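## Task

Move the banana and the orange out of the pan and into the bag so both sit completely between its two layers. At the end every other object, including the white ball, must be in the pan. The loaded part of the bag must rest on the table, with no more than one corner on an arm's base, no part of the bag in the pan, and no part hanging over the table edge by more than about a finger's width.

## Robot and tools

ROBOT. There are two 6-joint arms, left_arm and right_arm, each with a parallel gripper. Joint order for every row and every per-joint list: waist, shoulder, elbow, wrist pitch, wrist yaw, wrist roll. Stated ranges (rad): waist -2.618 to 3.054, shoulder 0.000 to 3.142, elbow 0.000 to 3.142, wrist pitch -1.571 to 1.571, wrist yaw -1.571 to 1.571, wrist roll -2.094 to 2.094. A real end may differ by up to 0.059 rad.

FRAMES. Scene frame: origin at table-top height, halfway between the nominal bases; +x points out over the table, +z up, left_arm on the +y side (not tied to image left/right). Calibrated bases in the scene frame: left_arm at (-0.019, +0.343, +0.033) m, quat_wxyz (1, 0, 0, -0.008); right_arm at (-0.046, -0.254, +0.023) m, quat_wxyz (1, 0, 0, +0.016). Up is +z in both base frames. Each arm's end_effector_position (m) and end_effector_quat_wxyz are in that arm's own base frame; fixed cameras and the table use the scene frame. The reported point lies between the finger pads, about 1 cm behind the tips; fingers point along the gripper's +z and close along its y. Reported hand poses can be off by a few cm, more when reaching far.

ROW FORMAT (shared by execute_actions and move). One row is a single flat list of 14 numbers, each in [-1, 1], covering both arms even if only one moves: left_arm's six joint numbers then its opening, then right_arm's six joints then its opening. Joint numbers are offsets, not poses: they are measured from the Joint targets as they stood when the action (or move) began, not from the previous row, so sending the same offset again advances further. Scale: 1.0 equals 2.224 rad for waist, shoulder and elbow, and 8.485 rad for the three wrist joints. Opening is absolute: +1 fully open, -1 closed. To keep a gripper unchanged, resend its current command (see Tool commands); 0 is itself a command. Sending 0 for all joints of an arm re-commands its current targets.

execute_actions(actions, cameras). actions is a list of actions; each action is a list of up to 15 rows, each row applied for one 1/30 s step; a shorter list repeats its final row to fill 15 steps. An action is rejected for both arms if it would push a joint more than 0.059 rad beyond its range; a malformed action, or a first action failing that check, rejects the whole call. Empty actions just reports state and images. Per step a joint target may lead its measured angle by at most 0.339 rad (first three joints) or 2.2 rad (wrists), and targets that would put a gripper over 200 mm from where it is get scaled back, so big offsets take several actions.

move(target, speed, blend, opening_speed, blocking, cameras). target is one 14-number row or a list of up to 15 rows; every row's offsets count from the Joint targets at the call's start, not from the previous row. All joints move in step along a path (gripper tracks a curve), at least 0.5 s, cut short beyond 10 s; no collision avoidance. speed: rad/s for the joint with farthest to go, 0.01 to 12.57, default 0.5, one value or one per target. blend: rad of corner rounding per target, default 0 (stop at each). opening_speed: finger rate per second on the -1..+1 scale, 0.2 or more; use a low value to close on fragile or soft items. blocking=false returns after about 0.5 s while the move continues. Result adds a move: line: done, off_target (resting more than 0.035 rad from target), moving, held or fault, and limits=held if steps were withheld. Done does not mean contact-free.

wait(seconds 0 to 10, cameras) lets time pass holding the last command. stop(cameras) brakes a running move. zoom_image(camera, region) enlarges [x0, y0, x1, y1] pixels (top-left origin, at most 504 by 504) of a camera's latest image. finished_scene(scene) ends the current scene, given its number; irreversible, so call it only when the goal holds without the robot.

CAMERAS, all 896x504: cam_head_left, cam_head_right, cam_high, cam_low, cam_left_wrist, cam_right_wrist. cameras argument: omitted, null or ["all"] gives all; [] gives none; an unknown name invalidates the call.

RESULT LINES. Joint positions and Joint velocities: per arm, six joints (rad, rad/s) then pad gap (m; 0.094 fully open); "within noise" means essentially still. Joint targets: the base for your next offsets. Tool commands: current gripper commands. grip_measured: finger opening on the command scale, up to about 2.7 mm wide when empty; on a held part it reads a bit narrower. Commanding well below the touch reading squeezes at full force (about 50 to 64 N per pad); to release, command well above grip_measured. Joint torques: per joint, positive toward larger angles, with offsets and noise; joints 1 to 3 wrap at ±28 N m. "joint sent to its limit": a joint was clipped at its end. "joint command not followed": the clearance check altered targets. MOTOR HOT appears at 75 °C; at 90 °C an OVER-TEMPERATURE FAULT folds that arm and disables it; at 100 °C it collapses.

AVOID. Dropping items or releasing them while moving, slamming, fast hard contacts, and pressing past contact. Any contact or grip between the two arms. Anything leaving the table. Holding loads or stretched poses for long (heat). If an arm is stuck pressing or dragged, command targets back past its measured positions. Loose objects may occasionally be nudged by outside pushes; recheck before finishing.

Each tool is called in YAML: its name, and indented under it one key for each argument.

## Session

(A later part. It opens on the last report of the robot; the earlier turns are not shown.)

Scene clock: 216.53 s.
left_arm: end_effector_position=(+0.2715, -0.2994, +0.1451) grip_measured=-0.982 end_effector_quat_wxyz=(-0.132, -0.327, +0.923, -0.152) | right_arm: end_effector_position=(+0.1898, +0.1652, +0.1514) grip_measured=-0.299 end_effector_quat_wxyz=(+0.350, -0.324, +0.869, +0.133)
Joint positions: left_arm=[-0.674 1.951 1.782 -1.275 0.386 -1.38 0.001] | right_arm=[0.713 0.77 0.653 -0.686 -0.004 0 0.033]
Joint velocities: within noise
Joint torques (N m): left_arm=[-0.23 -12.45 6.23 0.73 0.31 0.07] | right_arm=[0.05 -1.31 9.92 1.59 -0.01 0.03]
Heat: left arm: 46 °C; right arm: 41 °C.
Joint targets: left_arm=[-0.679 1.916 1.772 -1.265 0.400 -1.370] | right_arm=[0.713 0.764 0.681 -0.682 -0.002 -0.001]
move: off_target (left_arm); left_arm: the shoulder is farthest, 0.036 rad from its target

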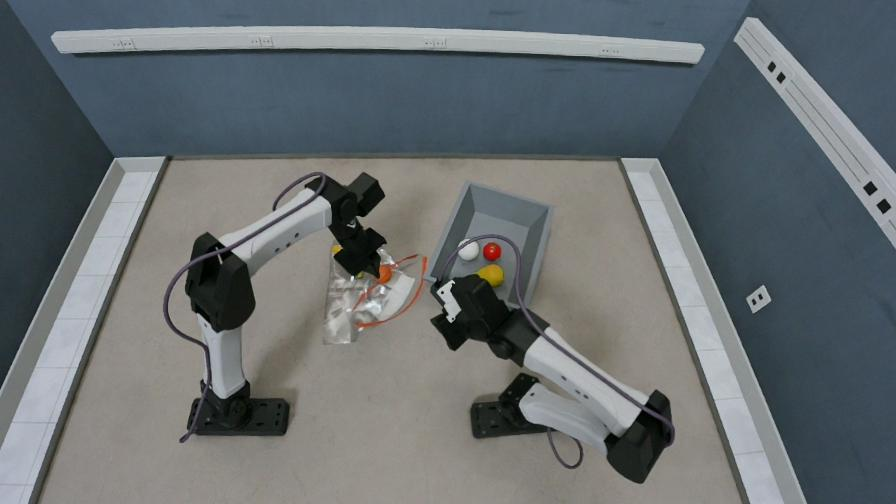

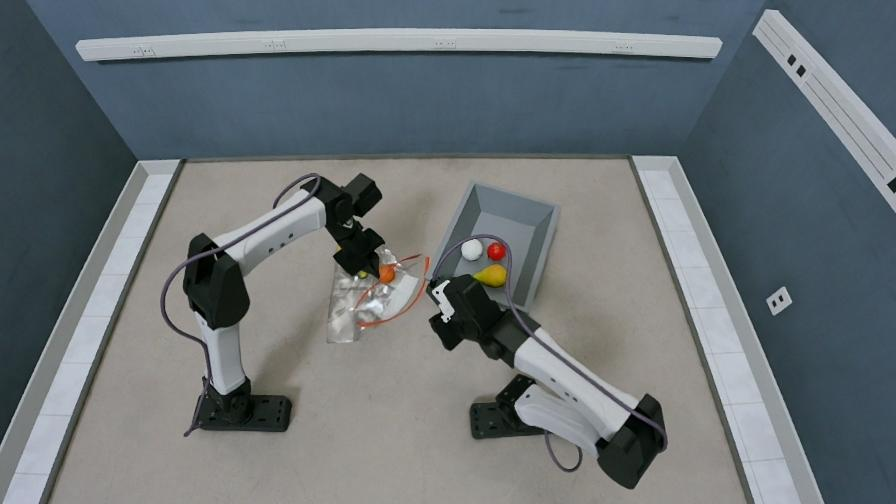

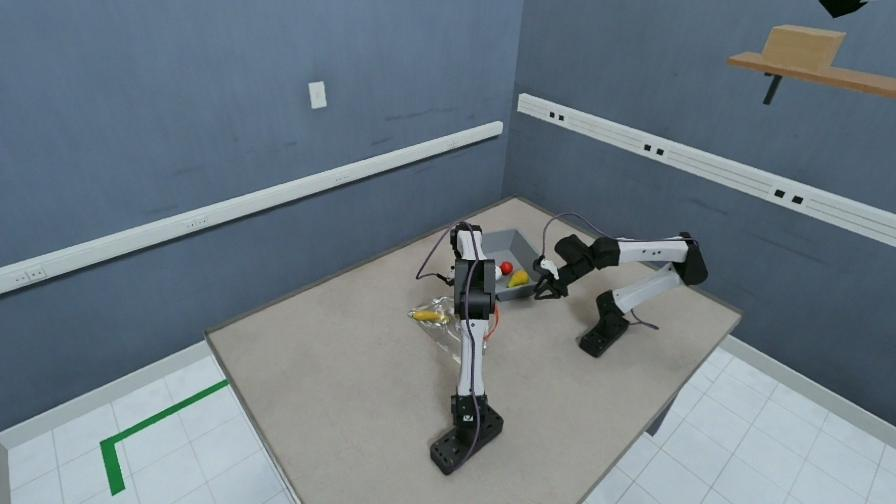

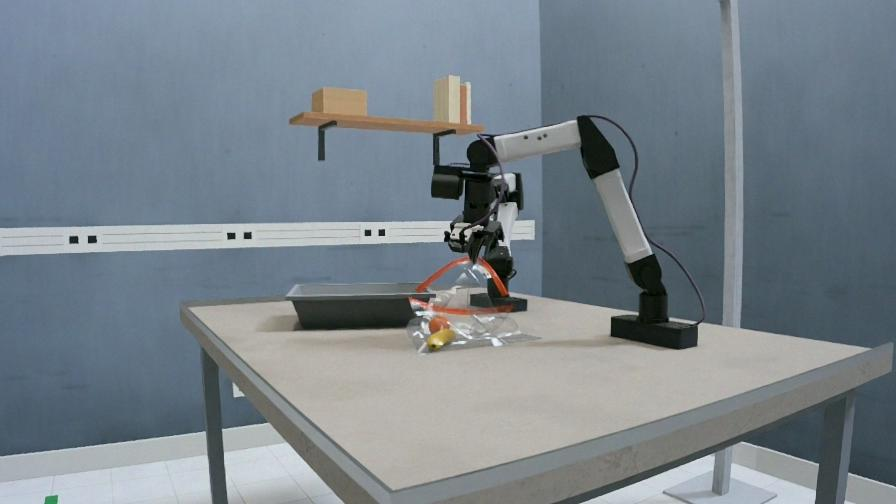

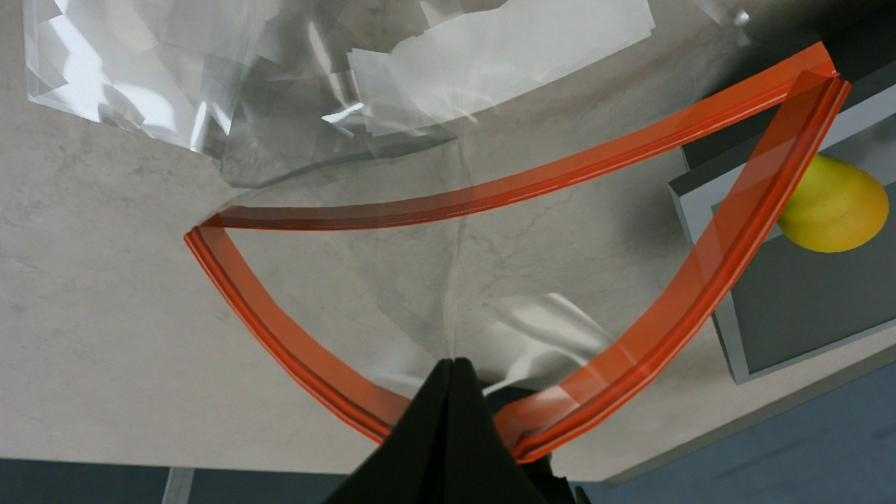

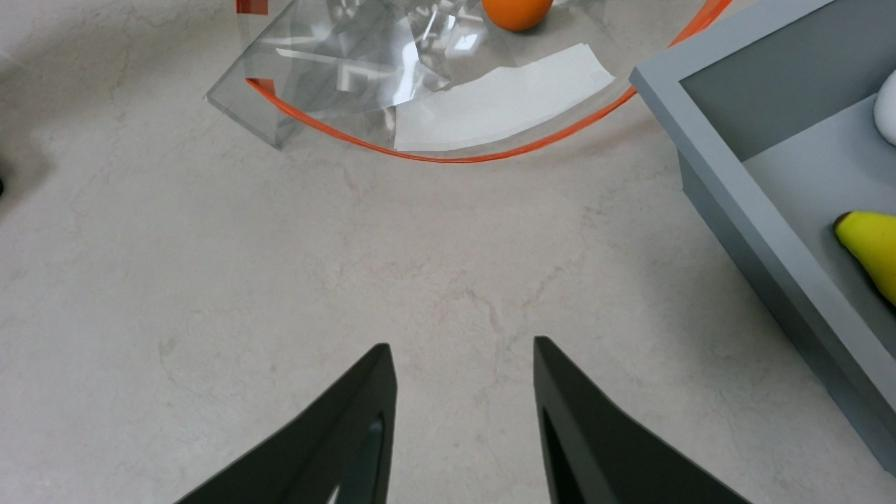

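move:
  target: [-0.0094,-0.156,-0.2167,0.0161,0,0,-1,0,0,0,0,0,0,-0.3]
  speed: 0.3

Scene clock: 219.23 s.
left_arm: end_effector_position=(+0.1975, -0.2482, +0.1338) grip_measured=-0.982 end_effector_quat_wxyz=(-0.129, -0.317, +0.926, -0.158) | right_arm: end_effector_position=(+0.1898, +0.1652, +0.1514) grip_measured=-0.299 end_effector_quat_wxyz=(+0.350, -0.324, +0.869, +0.133)
Joint positions: left_arm=[-0.693 1.591 1.3 -1.137 0.386 -1.38 0.001] | right_arm=[0.713 0.77 0.653 -0.686 -0.004 0 0.033]
Joint velocities: within noise
Joint torques (N m): left_arm=[-0.34 -8.29 6.19 0.78 0.29 0.06] | right_arm=[0.05 -1.28 9.95 1.59 -0.01 0.03]
Heat: left arm: 46 °C; right arm: 40 °C.
Joint targets: left_arm=[-0.700 1.568 1.290 -1.128 0.400 -1.370] | right_arm=[0.713 0.764 0.681 -0.682 -0.002 -0.001]
move: done

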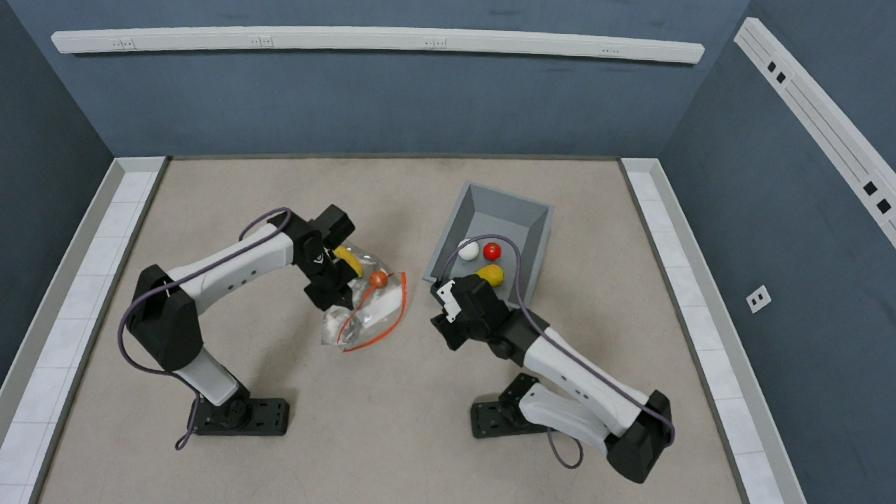

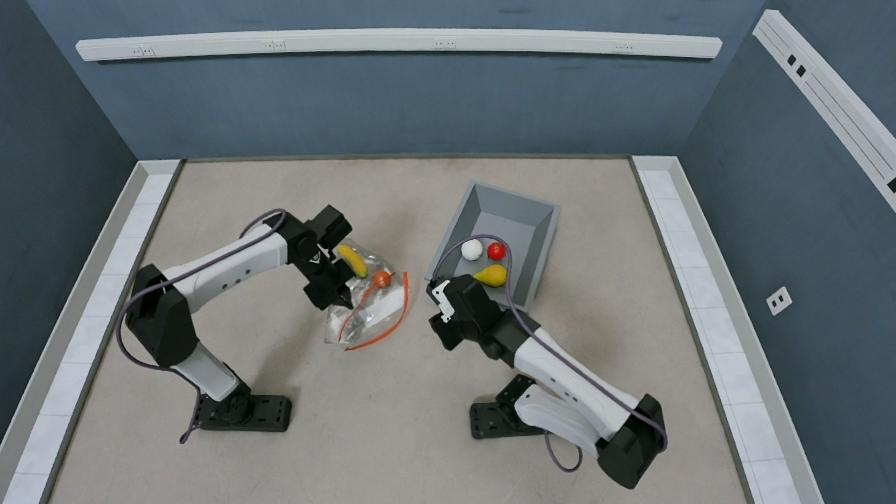

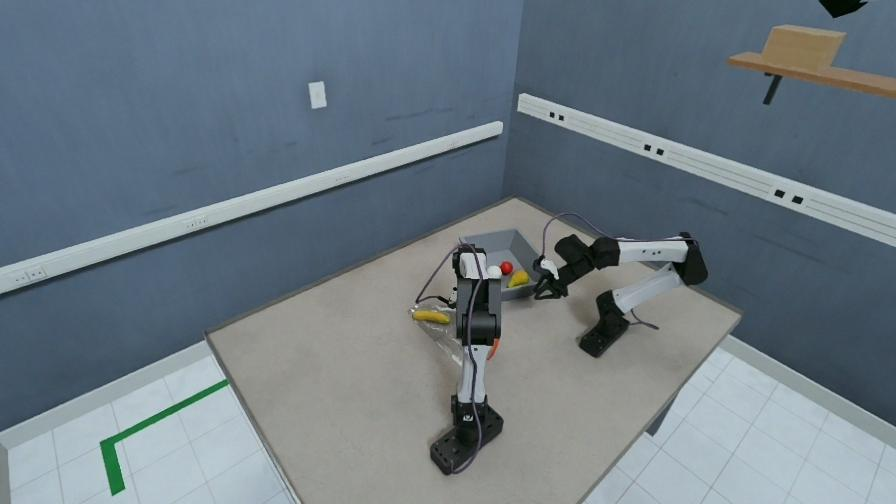

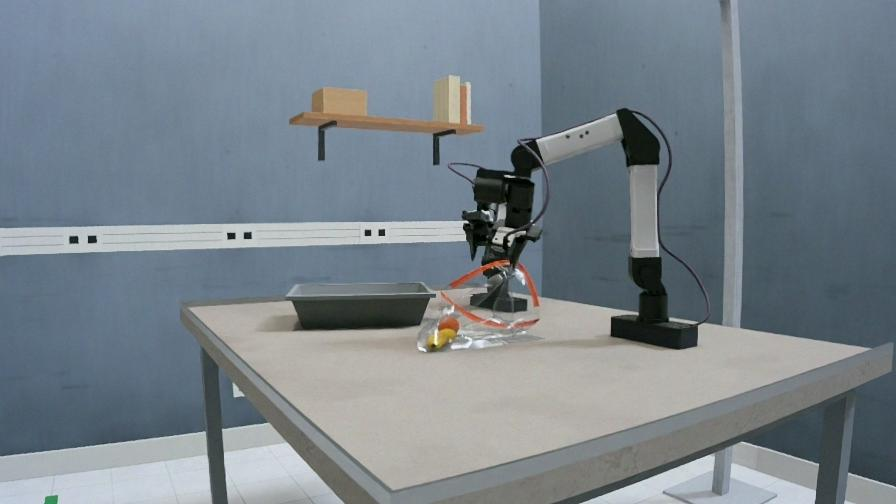

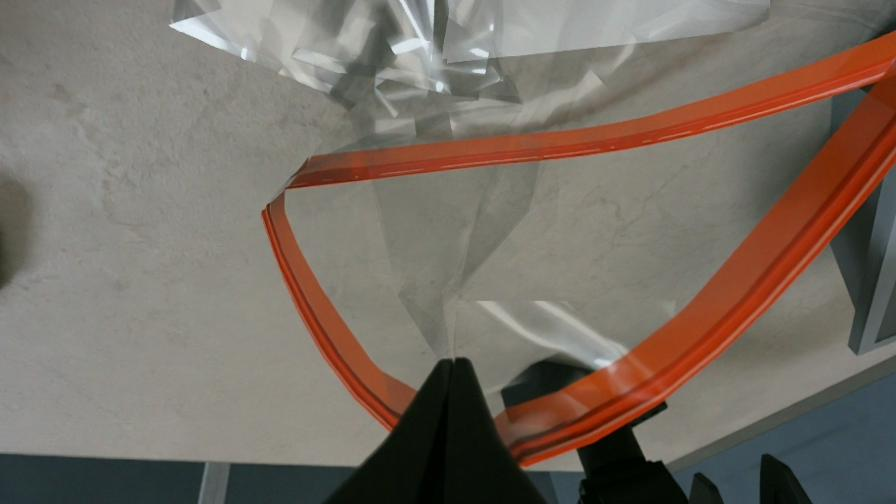

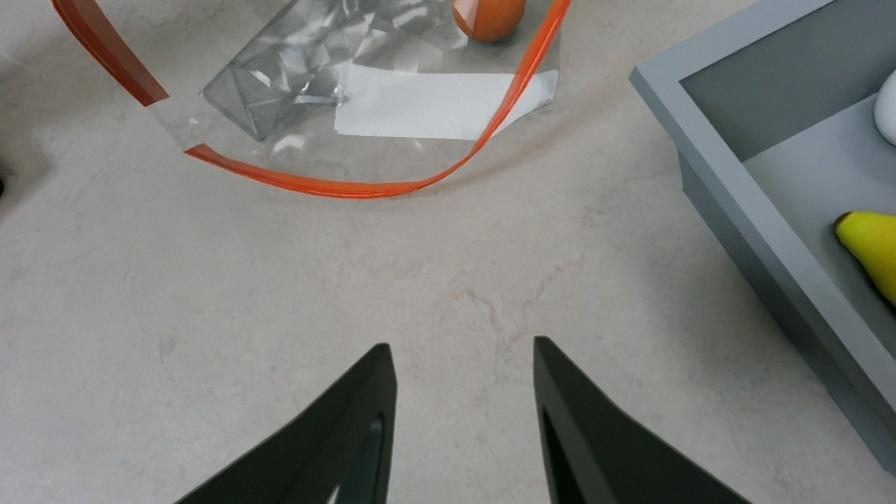

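move:
  target: [-0.054,0.035,-0.1358,0.0447,0,0,-1,0,0,0,0,0,0,-0.3]
  speed: 0.3
  cameras: ["cam_head_left","cam_low","cam_left_wrist","cam_right_wrist"]

Scene clock: 221.43 s.
left_arm: end_effector_position=(+0.1657, -0.2697, +0.0494) grip_measured=-0.982 end_effector_quat_wxyz=(-0.131, -0.257, +0.943, -0.163) | right_arm: end_effector_position=(+0.1898, +0.1652, +0.1514) grip_measured=-0.299 end_effector_quat_wxyz=(+0.350, -0.324, +0.869, +0.133)
Joint positions: left_arm=[-0.814 1.635 0.996 -0.757 0.386 -1.38 0.001] | right_arm=[0.713 0.77 0.653 -0.686 -0.004 0 0.033]
Joint velocities: within noise
Joint torques (N m): left_arm=[-0.24 -5.7 5.94 0.87 0.3 0.06] | right_arm=[0.02 -1.29 9.92 1.6 -0.01 0.03]
Heat: left arm: 46 °C; right arm: 40 °C.
Joint targets: left_arm=[-0.820 1.647 0.987 -0.749 0.400 -1.370] | right_arm=[0.713 0.764 0.681 -0.682 -0.002 -0.001]
move: done
Images, in order (width x height): cam_head_left 896x504, cam_low 896x504, cam_left_wrist 896x504, cam_right_wrist 896x504.

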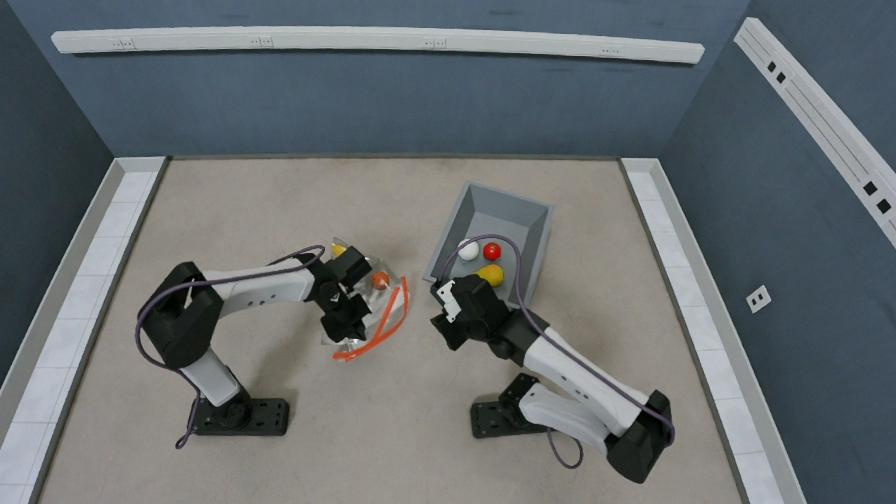

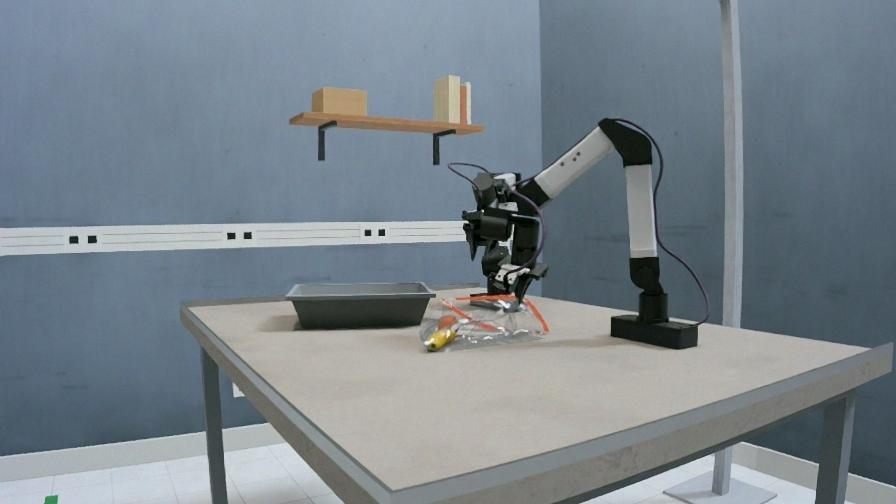

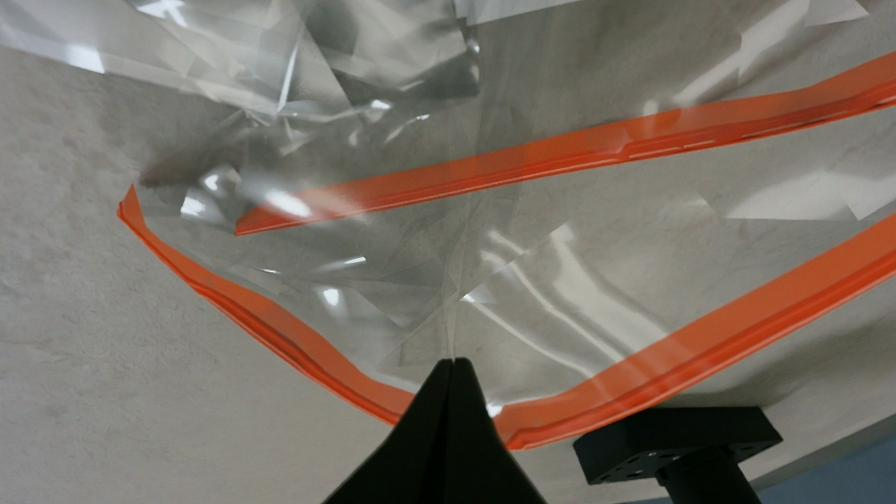

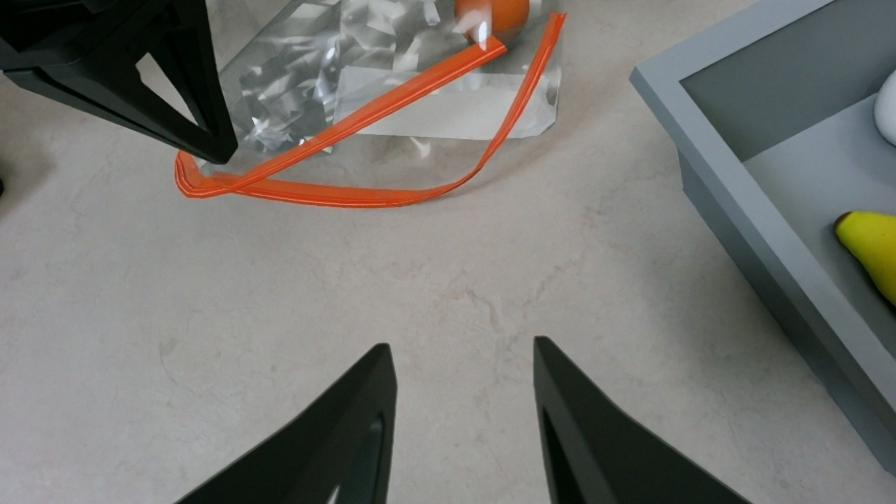

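move:
  target: [-0.01,0.0818,0.0868,-0.0013,0,0,-1,0,0,0,0,0,0,-0.3]
  speed: 0.25
  cameras: ["cam_head_left","cam_low","cam_left_wrist","cam_right_wrist"]

Scene clock: 222.80 s.
left_arm: end_effector_position=(+0.1879, -0.3044, +0.0384) grip_measured=-0.982 end_effector_quat_wxyz=(-0.136, -0.248, +0.946, -0.156) | right_arm: end_effector_position=(+0.1898, +0.1652, +0.1514) grip_measured=-0.299 end_effector_quat_wxyz=(+0.350, -0.324, +0.869, +0.133)
Joint positions: left_arm=[-0.836 1.813 1.16 -0.756 0.386 -1.38 0.001] | right_arm=[0.713 0.77 0.653 -0.686 -0.004 0 0.033]
Joint velocities: within noise
Joint torques (N m): left_arm=[-0.31 -6.89 8.77 0.68 0.29 0.06] | right_arm=[0.03 -1.29 9.95 1.6 0 0.03]
Heat: left arm: 45 °C; right arm: 39 °C.
Joint targets: left_arm=[-0.842 1.828 1.180 -0.760 0.400 -1.370] | right_arm=[0.713 0.764 0.681 -0.682 -0.002 -0.001]
move: done
Images, in order (width x height): cam_head_left 896x504, cam_low 896x504, cam_left_wrist 896x504, cam_right_wrist 896x504.

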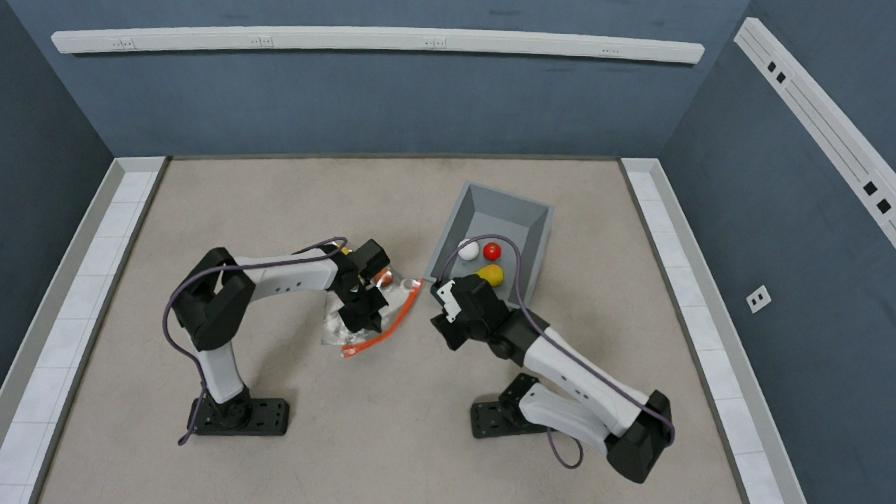

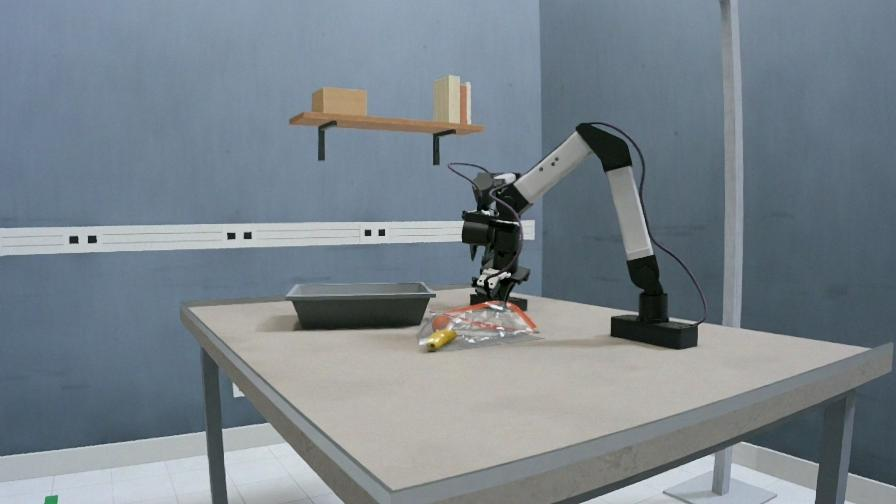

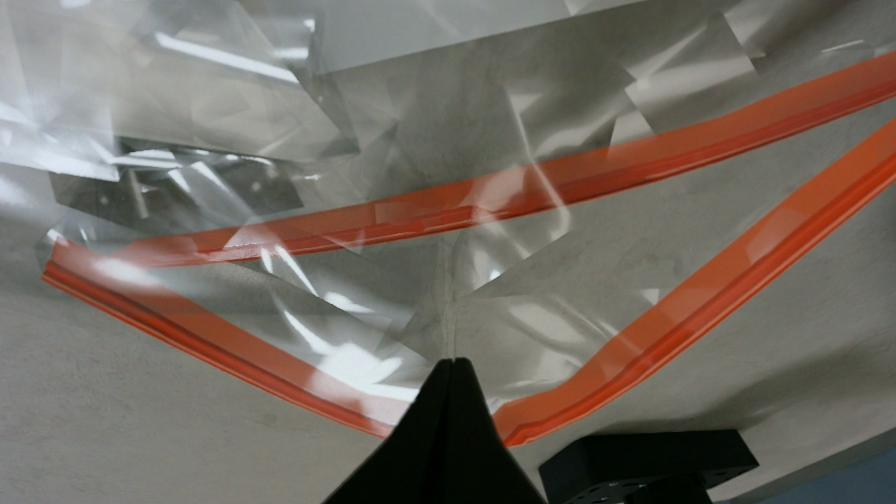

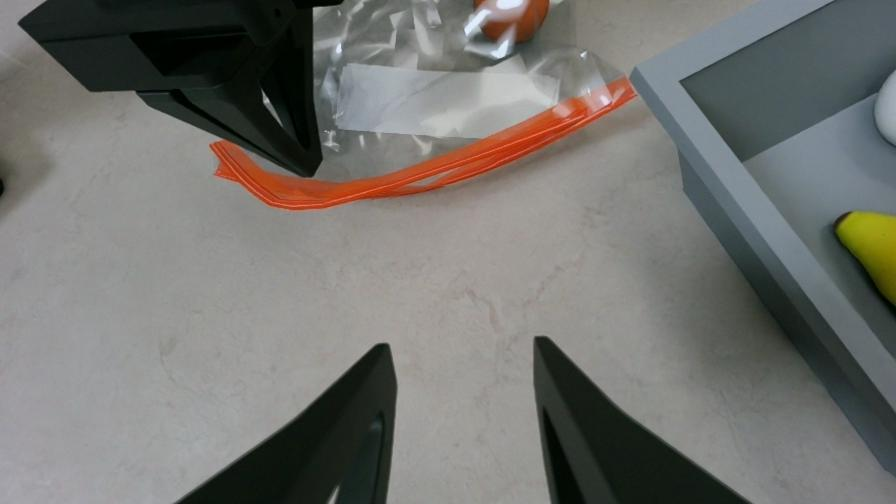

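move:
  target:
    - [0,0.025,0,0.006,0,0,-1,0,0,0,0,0,0,-0.3]
    - [0,0.025,0,0.006,0,0,-0.4,0,0,0,0,0,0,-0.3]
    - [0,-0.14,-0.04,-0.025,0,0,-0.4,0,0,0,0,0,0,-0.3]
  speed: 0.3
  opening_speed: 0.6

zoom_image:
  camera: "cam_head_left"
  region: [290, 200, 470, 380]

Scene clock: 227.07 s.
left_arm: end_effector_position=(+0.1533, -0.2661, +0.1006) grip_measured=-0.402 end_effector_quat_wxyz=(-0.131, -0.246, +0.946, -0.165) | right_arm: end_effector_position=(+0.1898, +0.1652, +0.1514) grip_measured=-0.299 end_effector_quat_wxyz=(+0.350, -0.324, +0.869, +0.133)
Joint positions: left_arm=[-0.836 1.533 1.104 -0.959 0.386 -1.38 0.028] | right_arm=[0.713 0.77 0.653 -0.686 -0.004 0 0.033]
Joint velocities: within noise
Joint torques (N m): left_arm=[-0.28 -7.24 6.01 0.65 0.29 0.07] | right_arm=[0.02 -1.29 9.94 1.6 0 0.03]
Heat: left arm: 45 °C; right arm: 39 °C.
Joint targets: left_arm=[-0.842 1.517 1.092 -0.972 0.400 -1.370] | right_arm=[0.713 0.764 0.681 -0.682 -0.002 -0.001]
move: done

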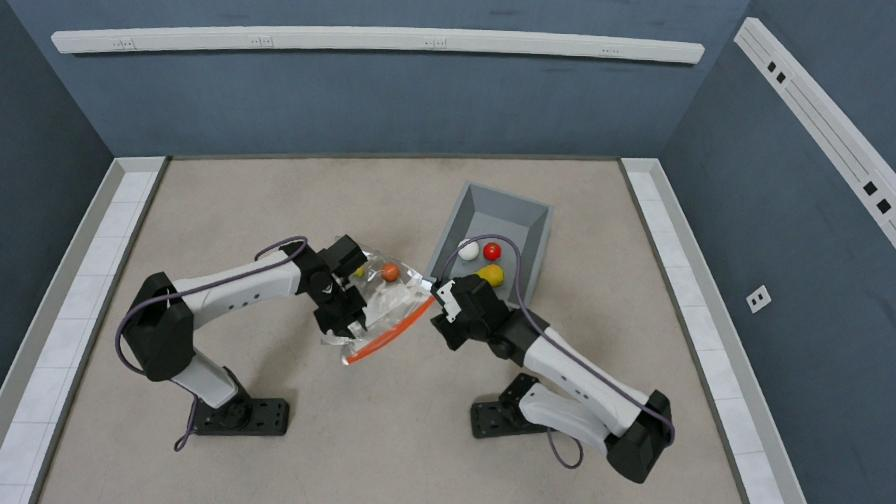

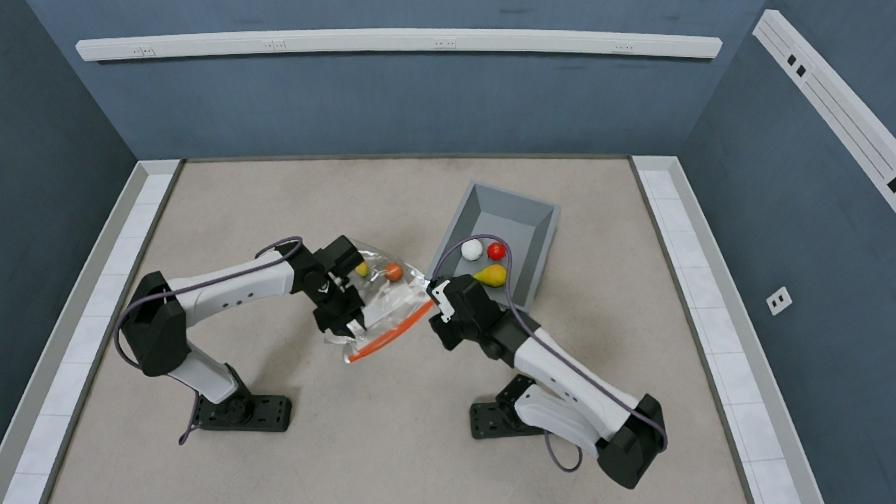

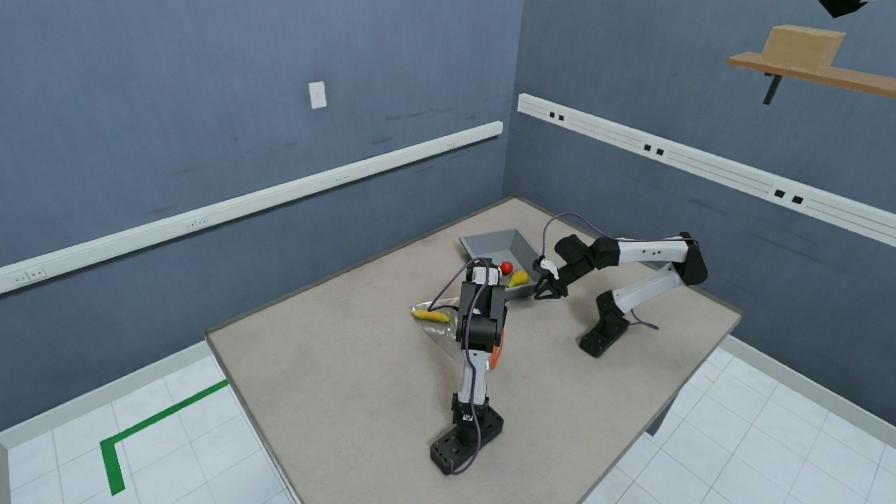

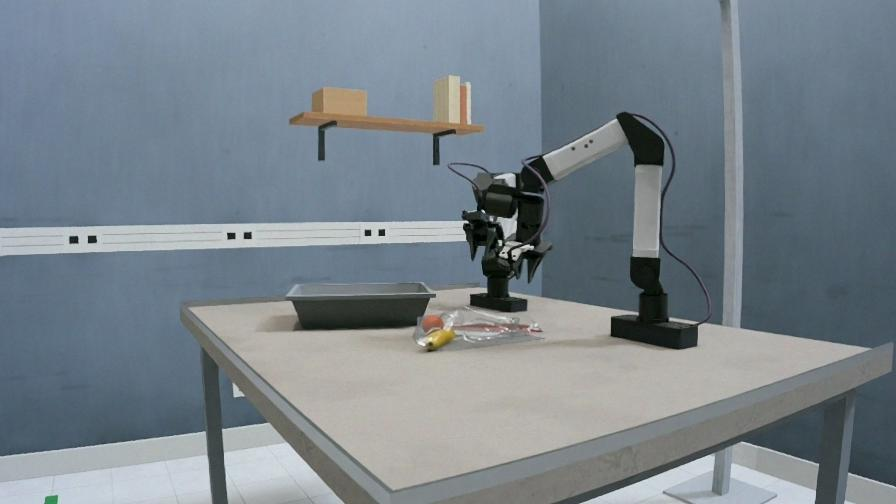

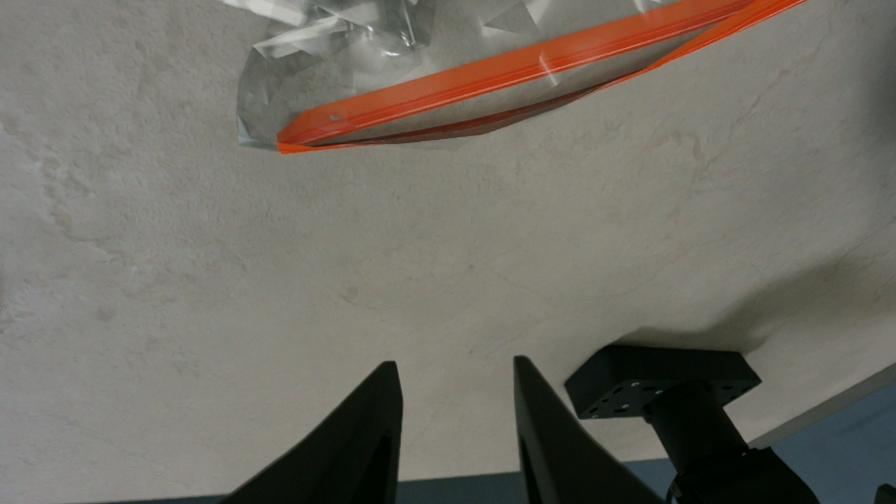

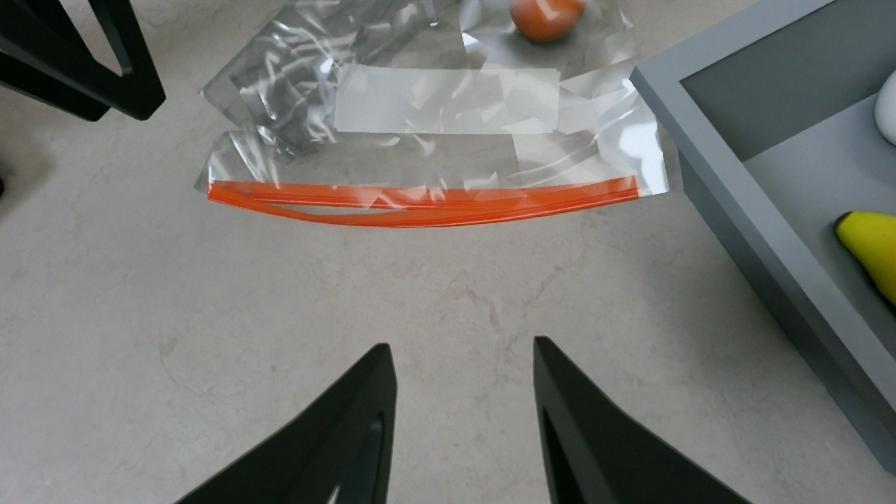

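Scaled by 2.800 from the camera's 896x504 image, which has a finer 1280x720 frame.

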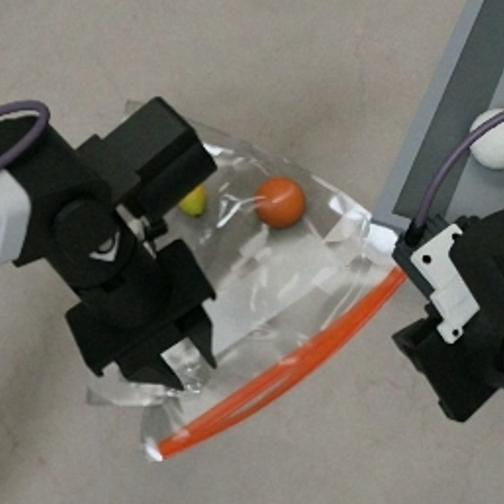

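finished_scene:
  scene: 2

The scene is finished: the task was done.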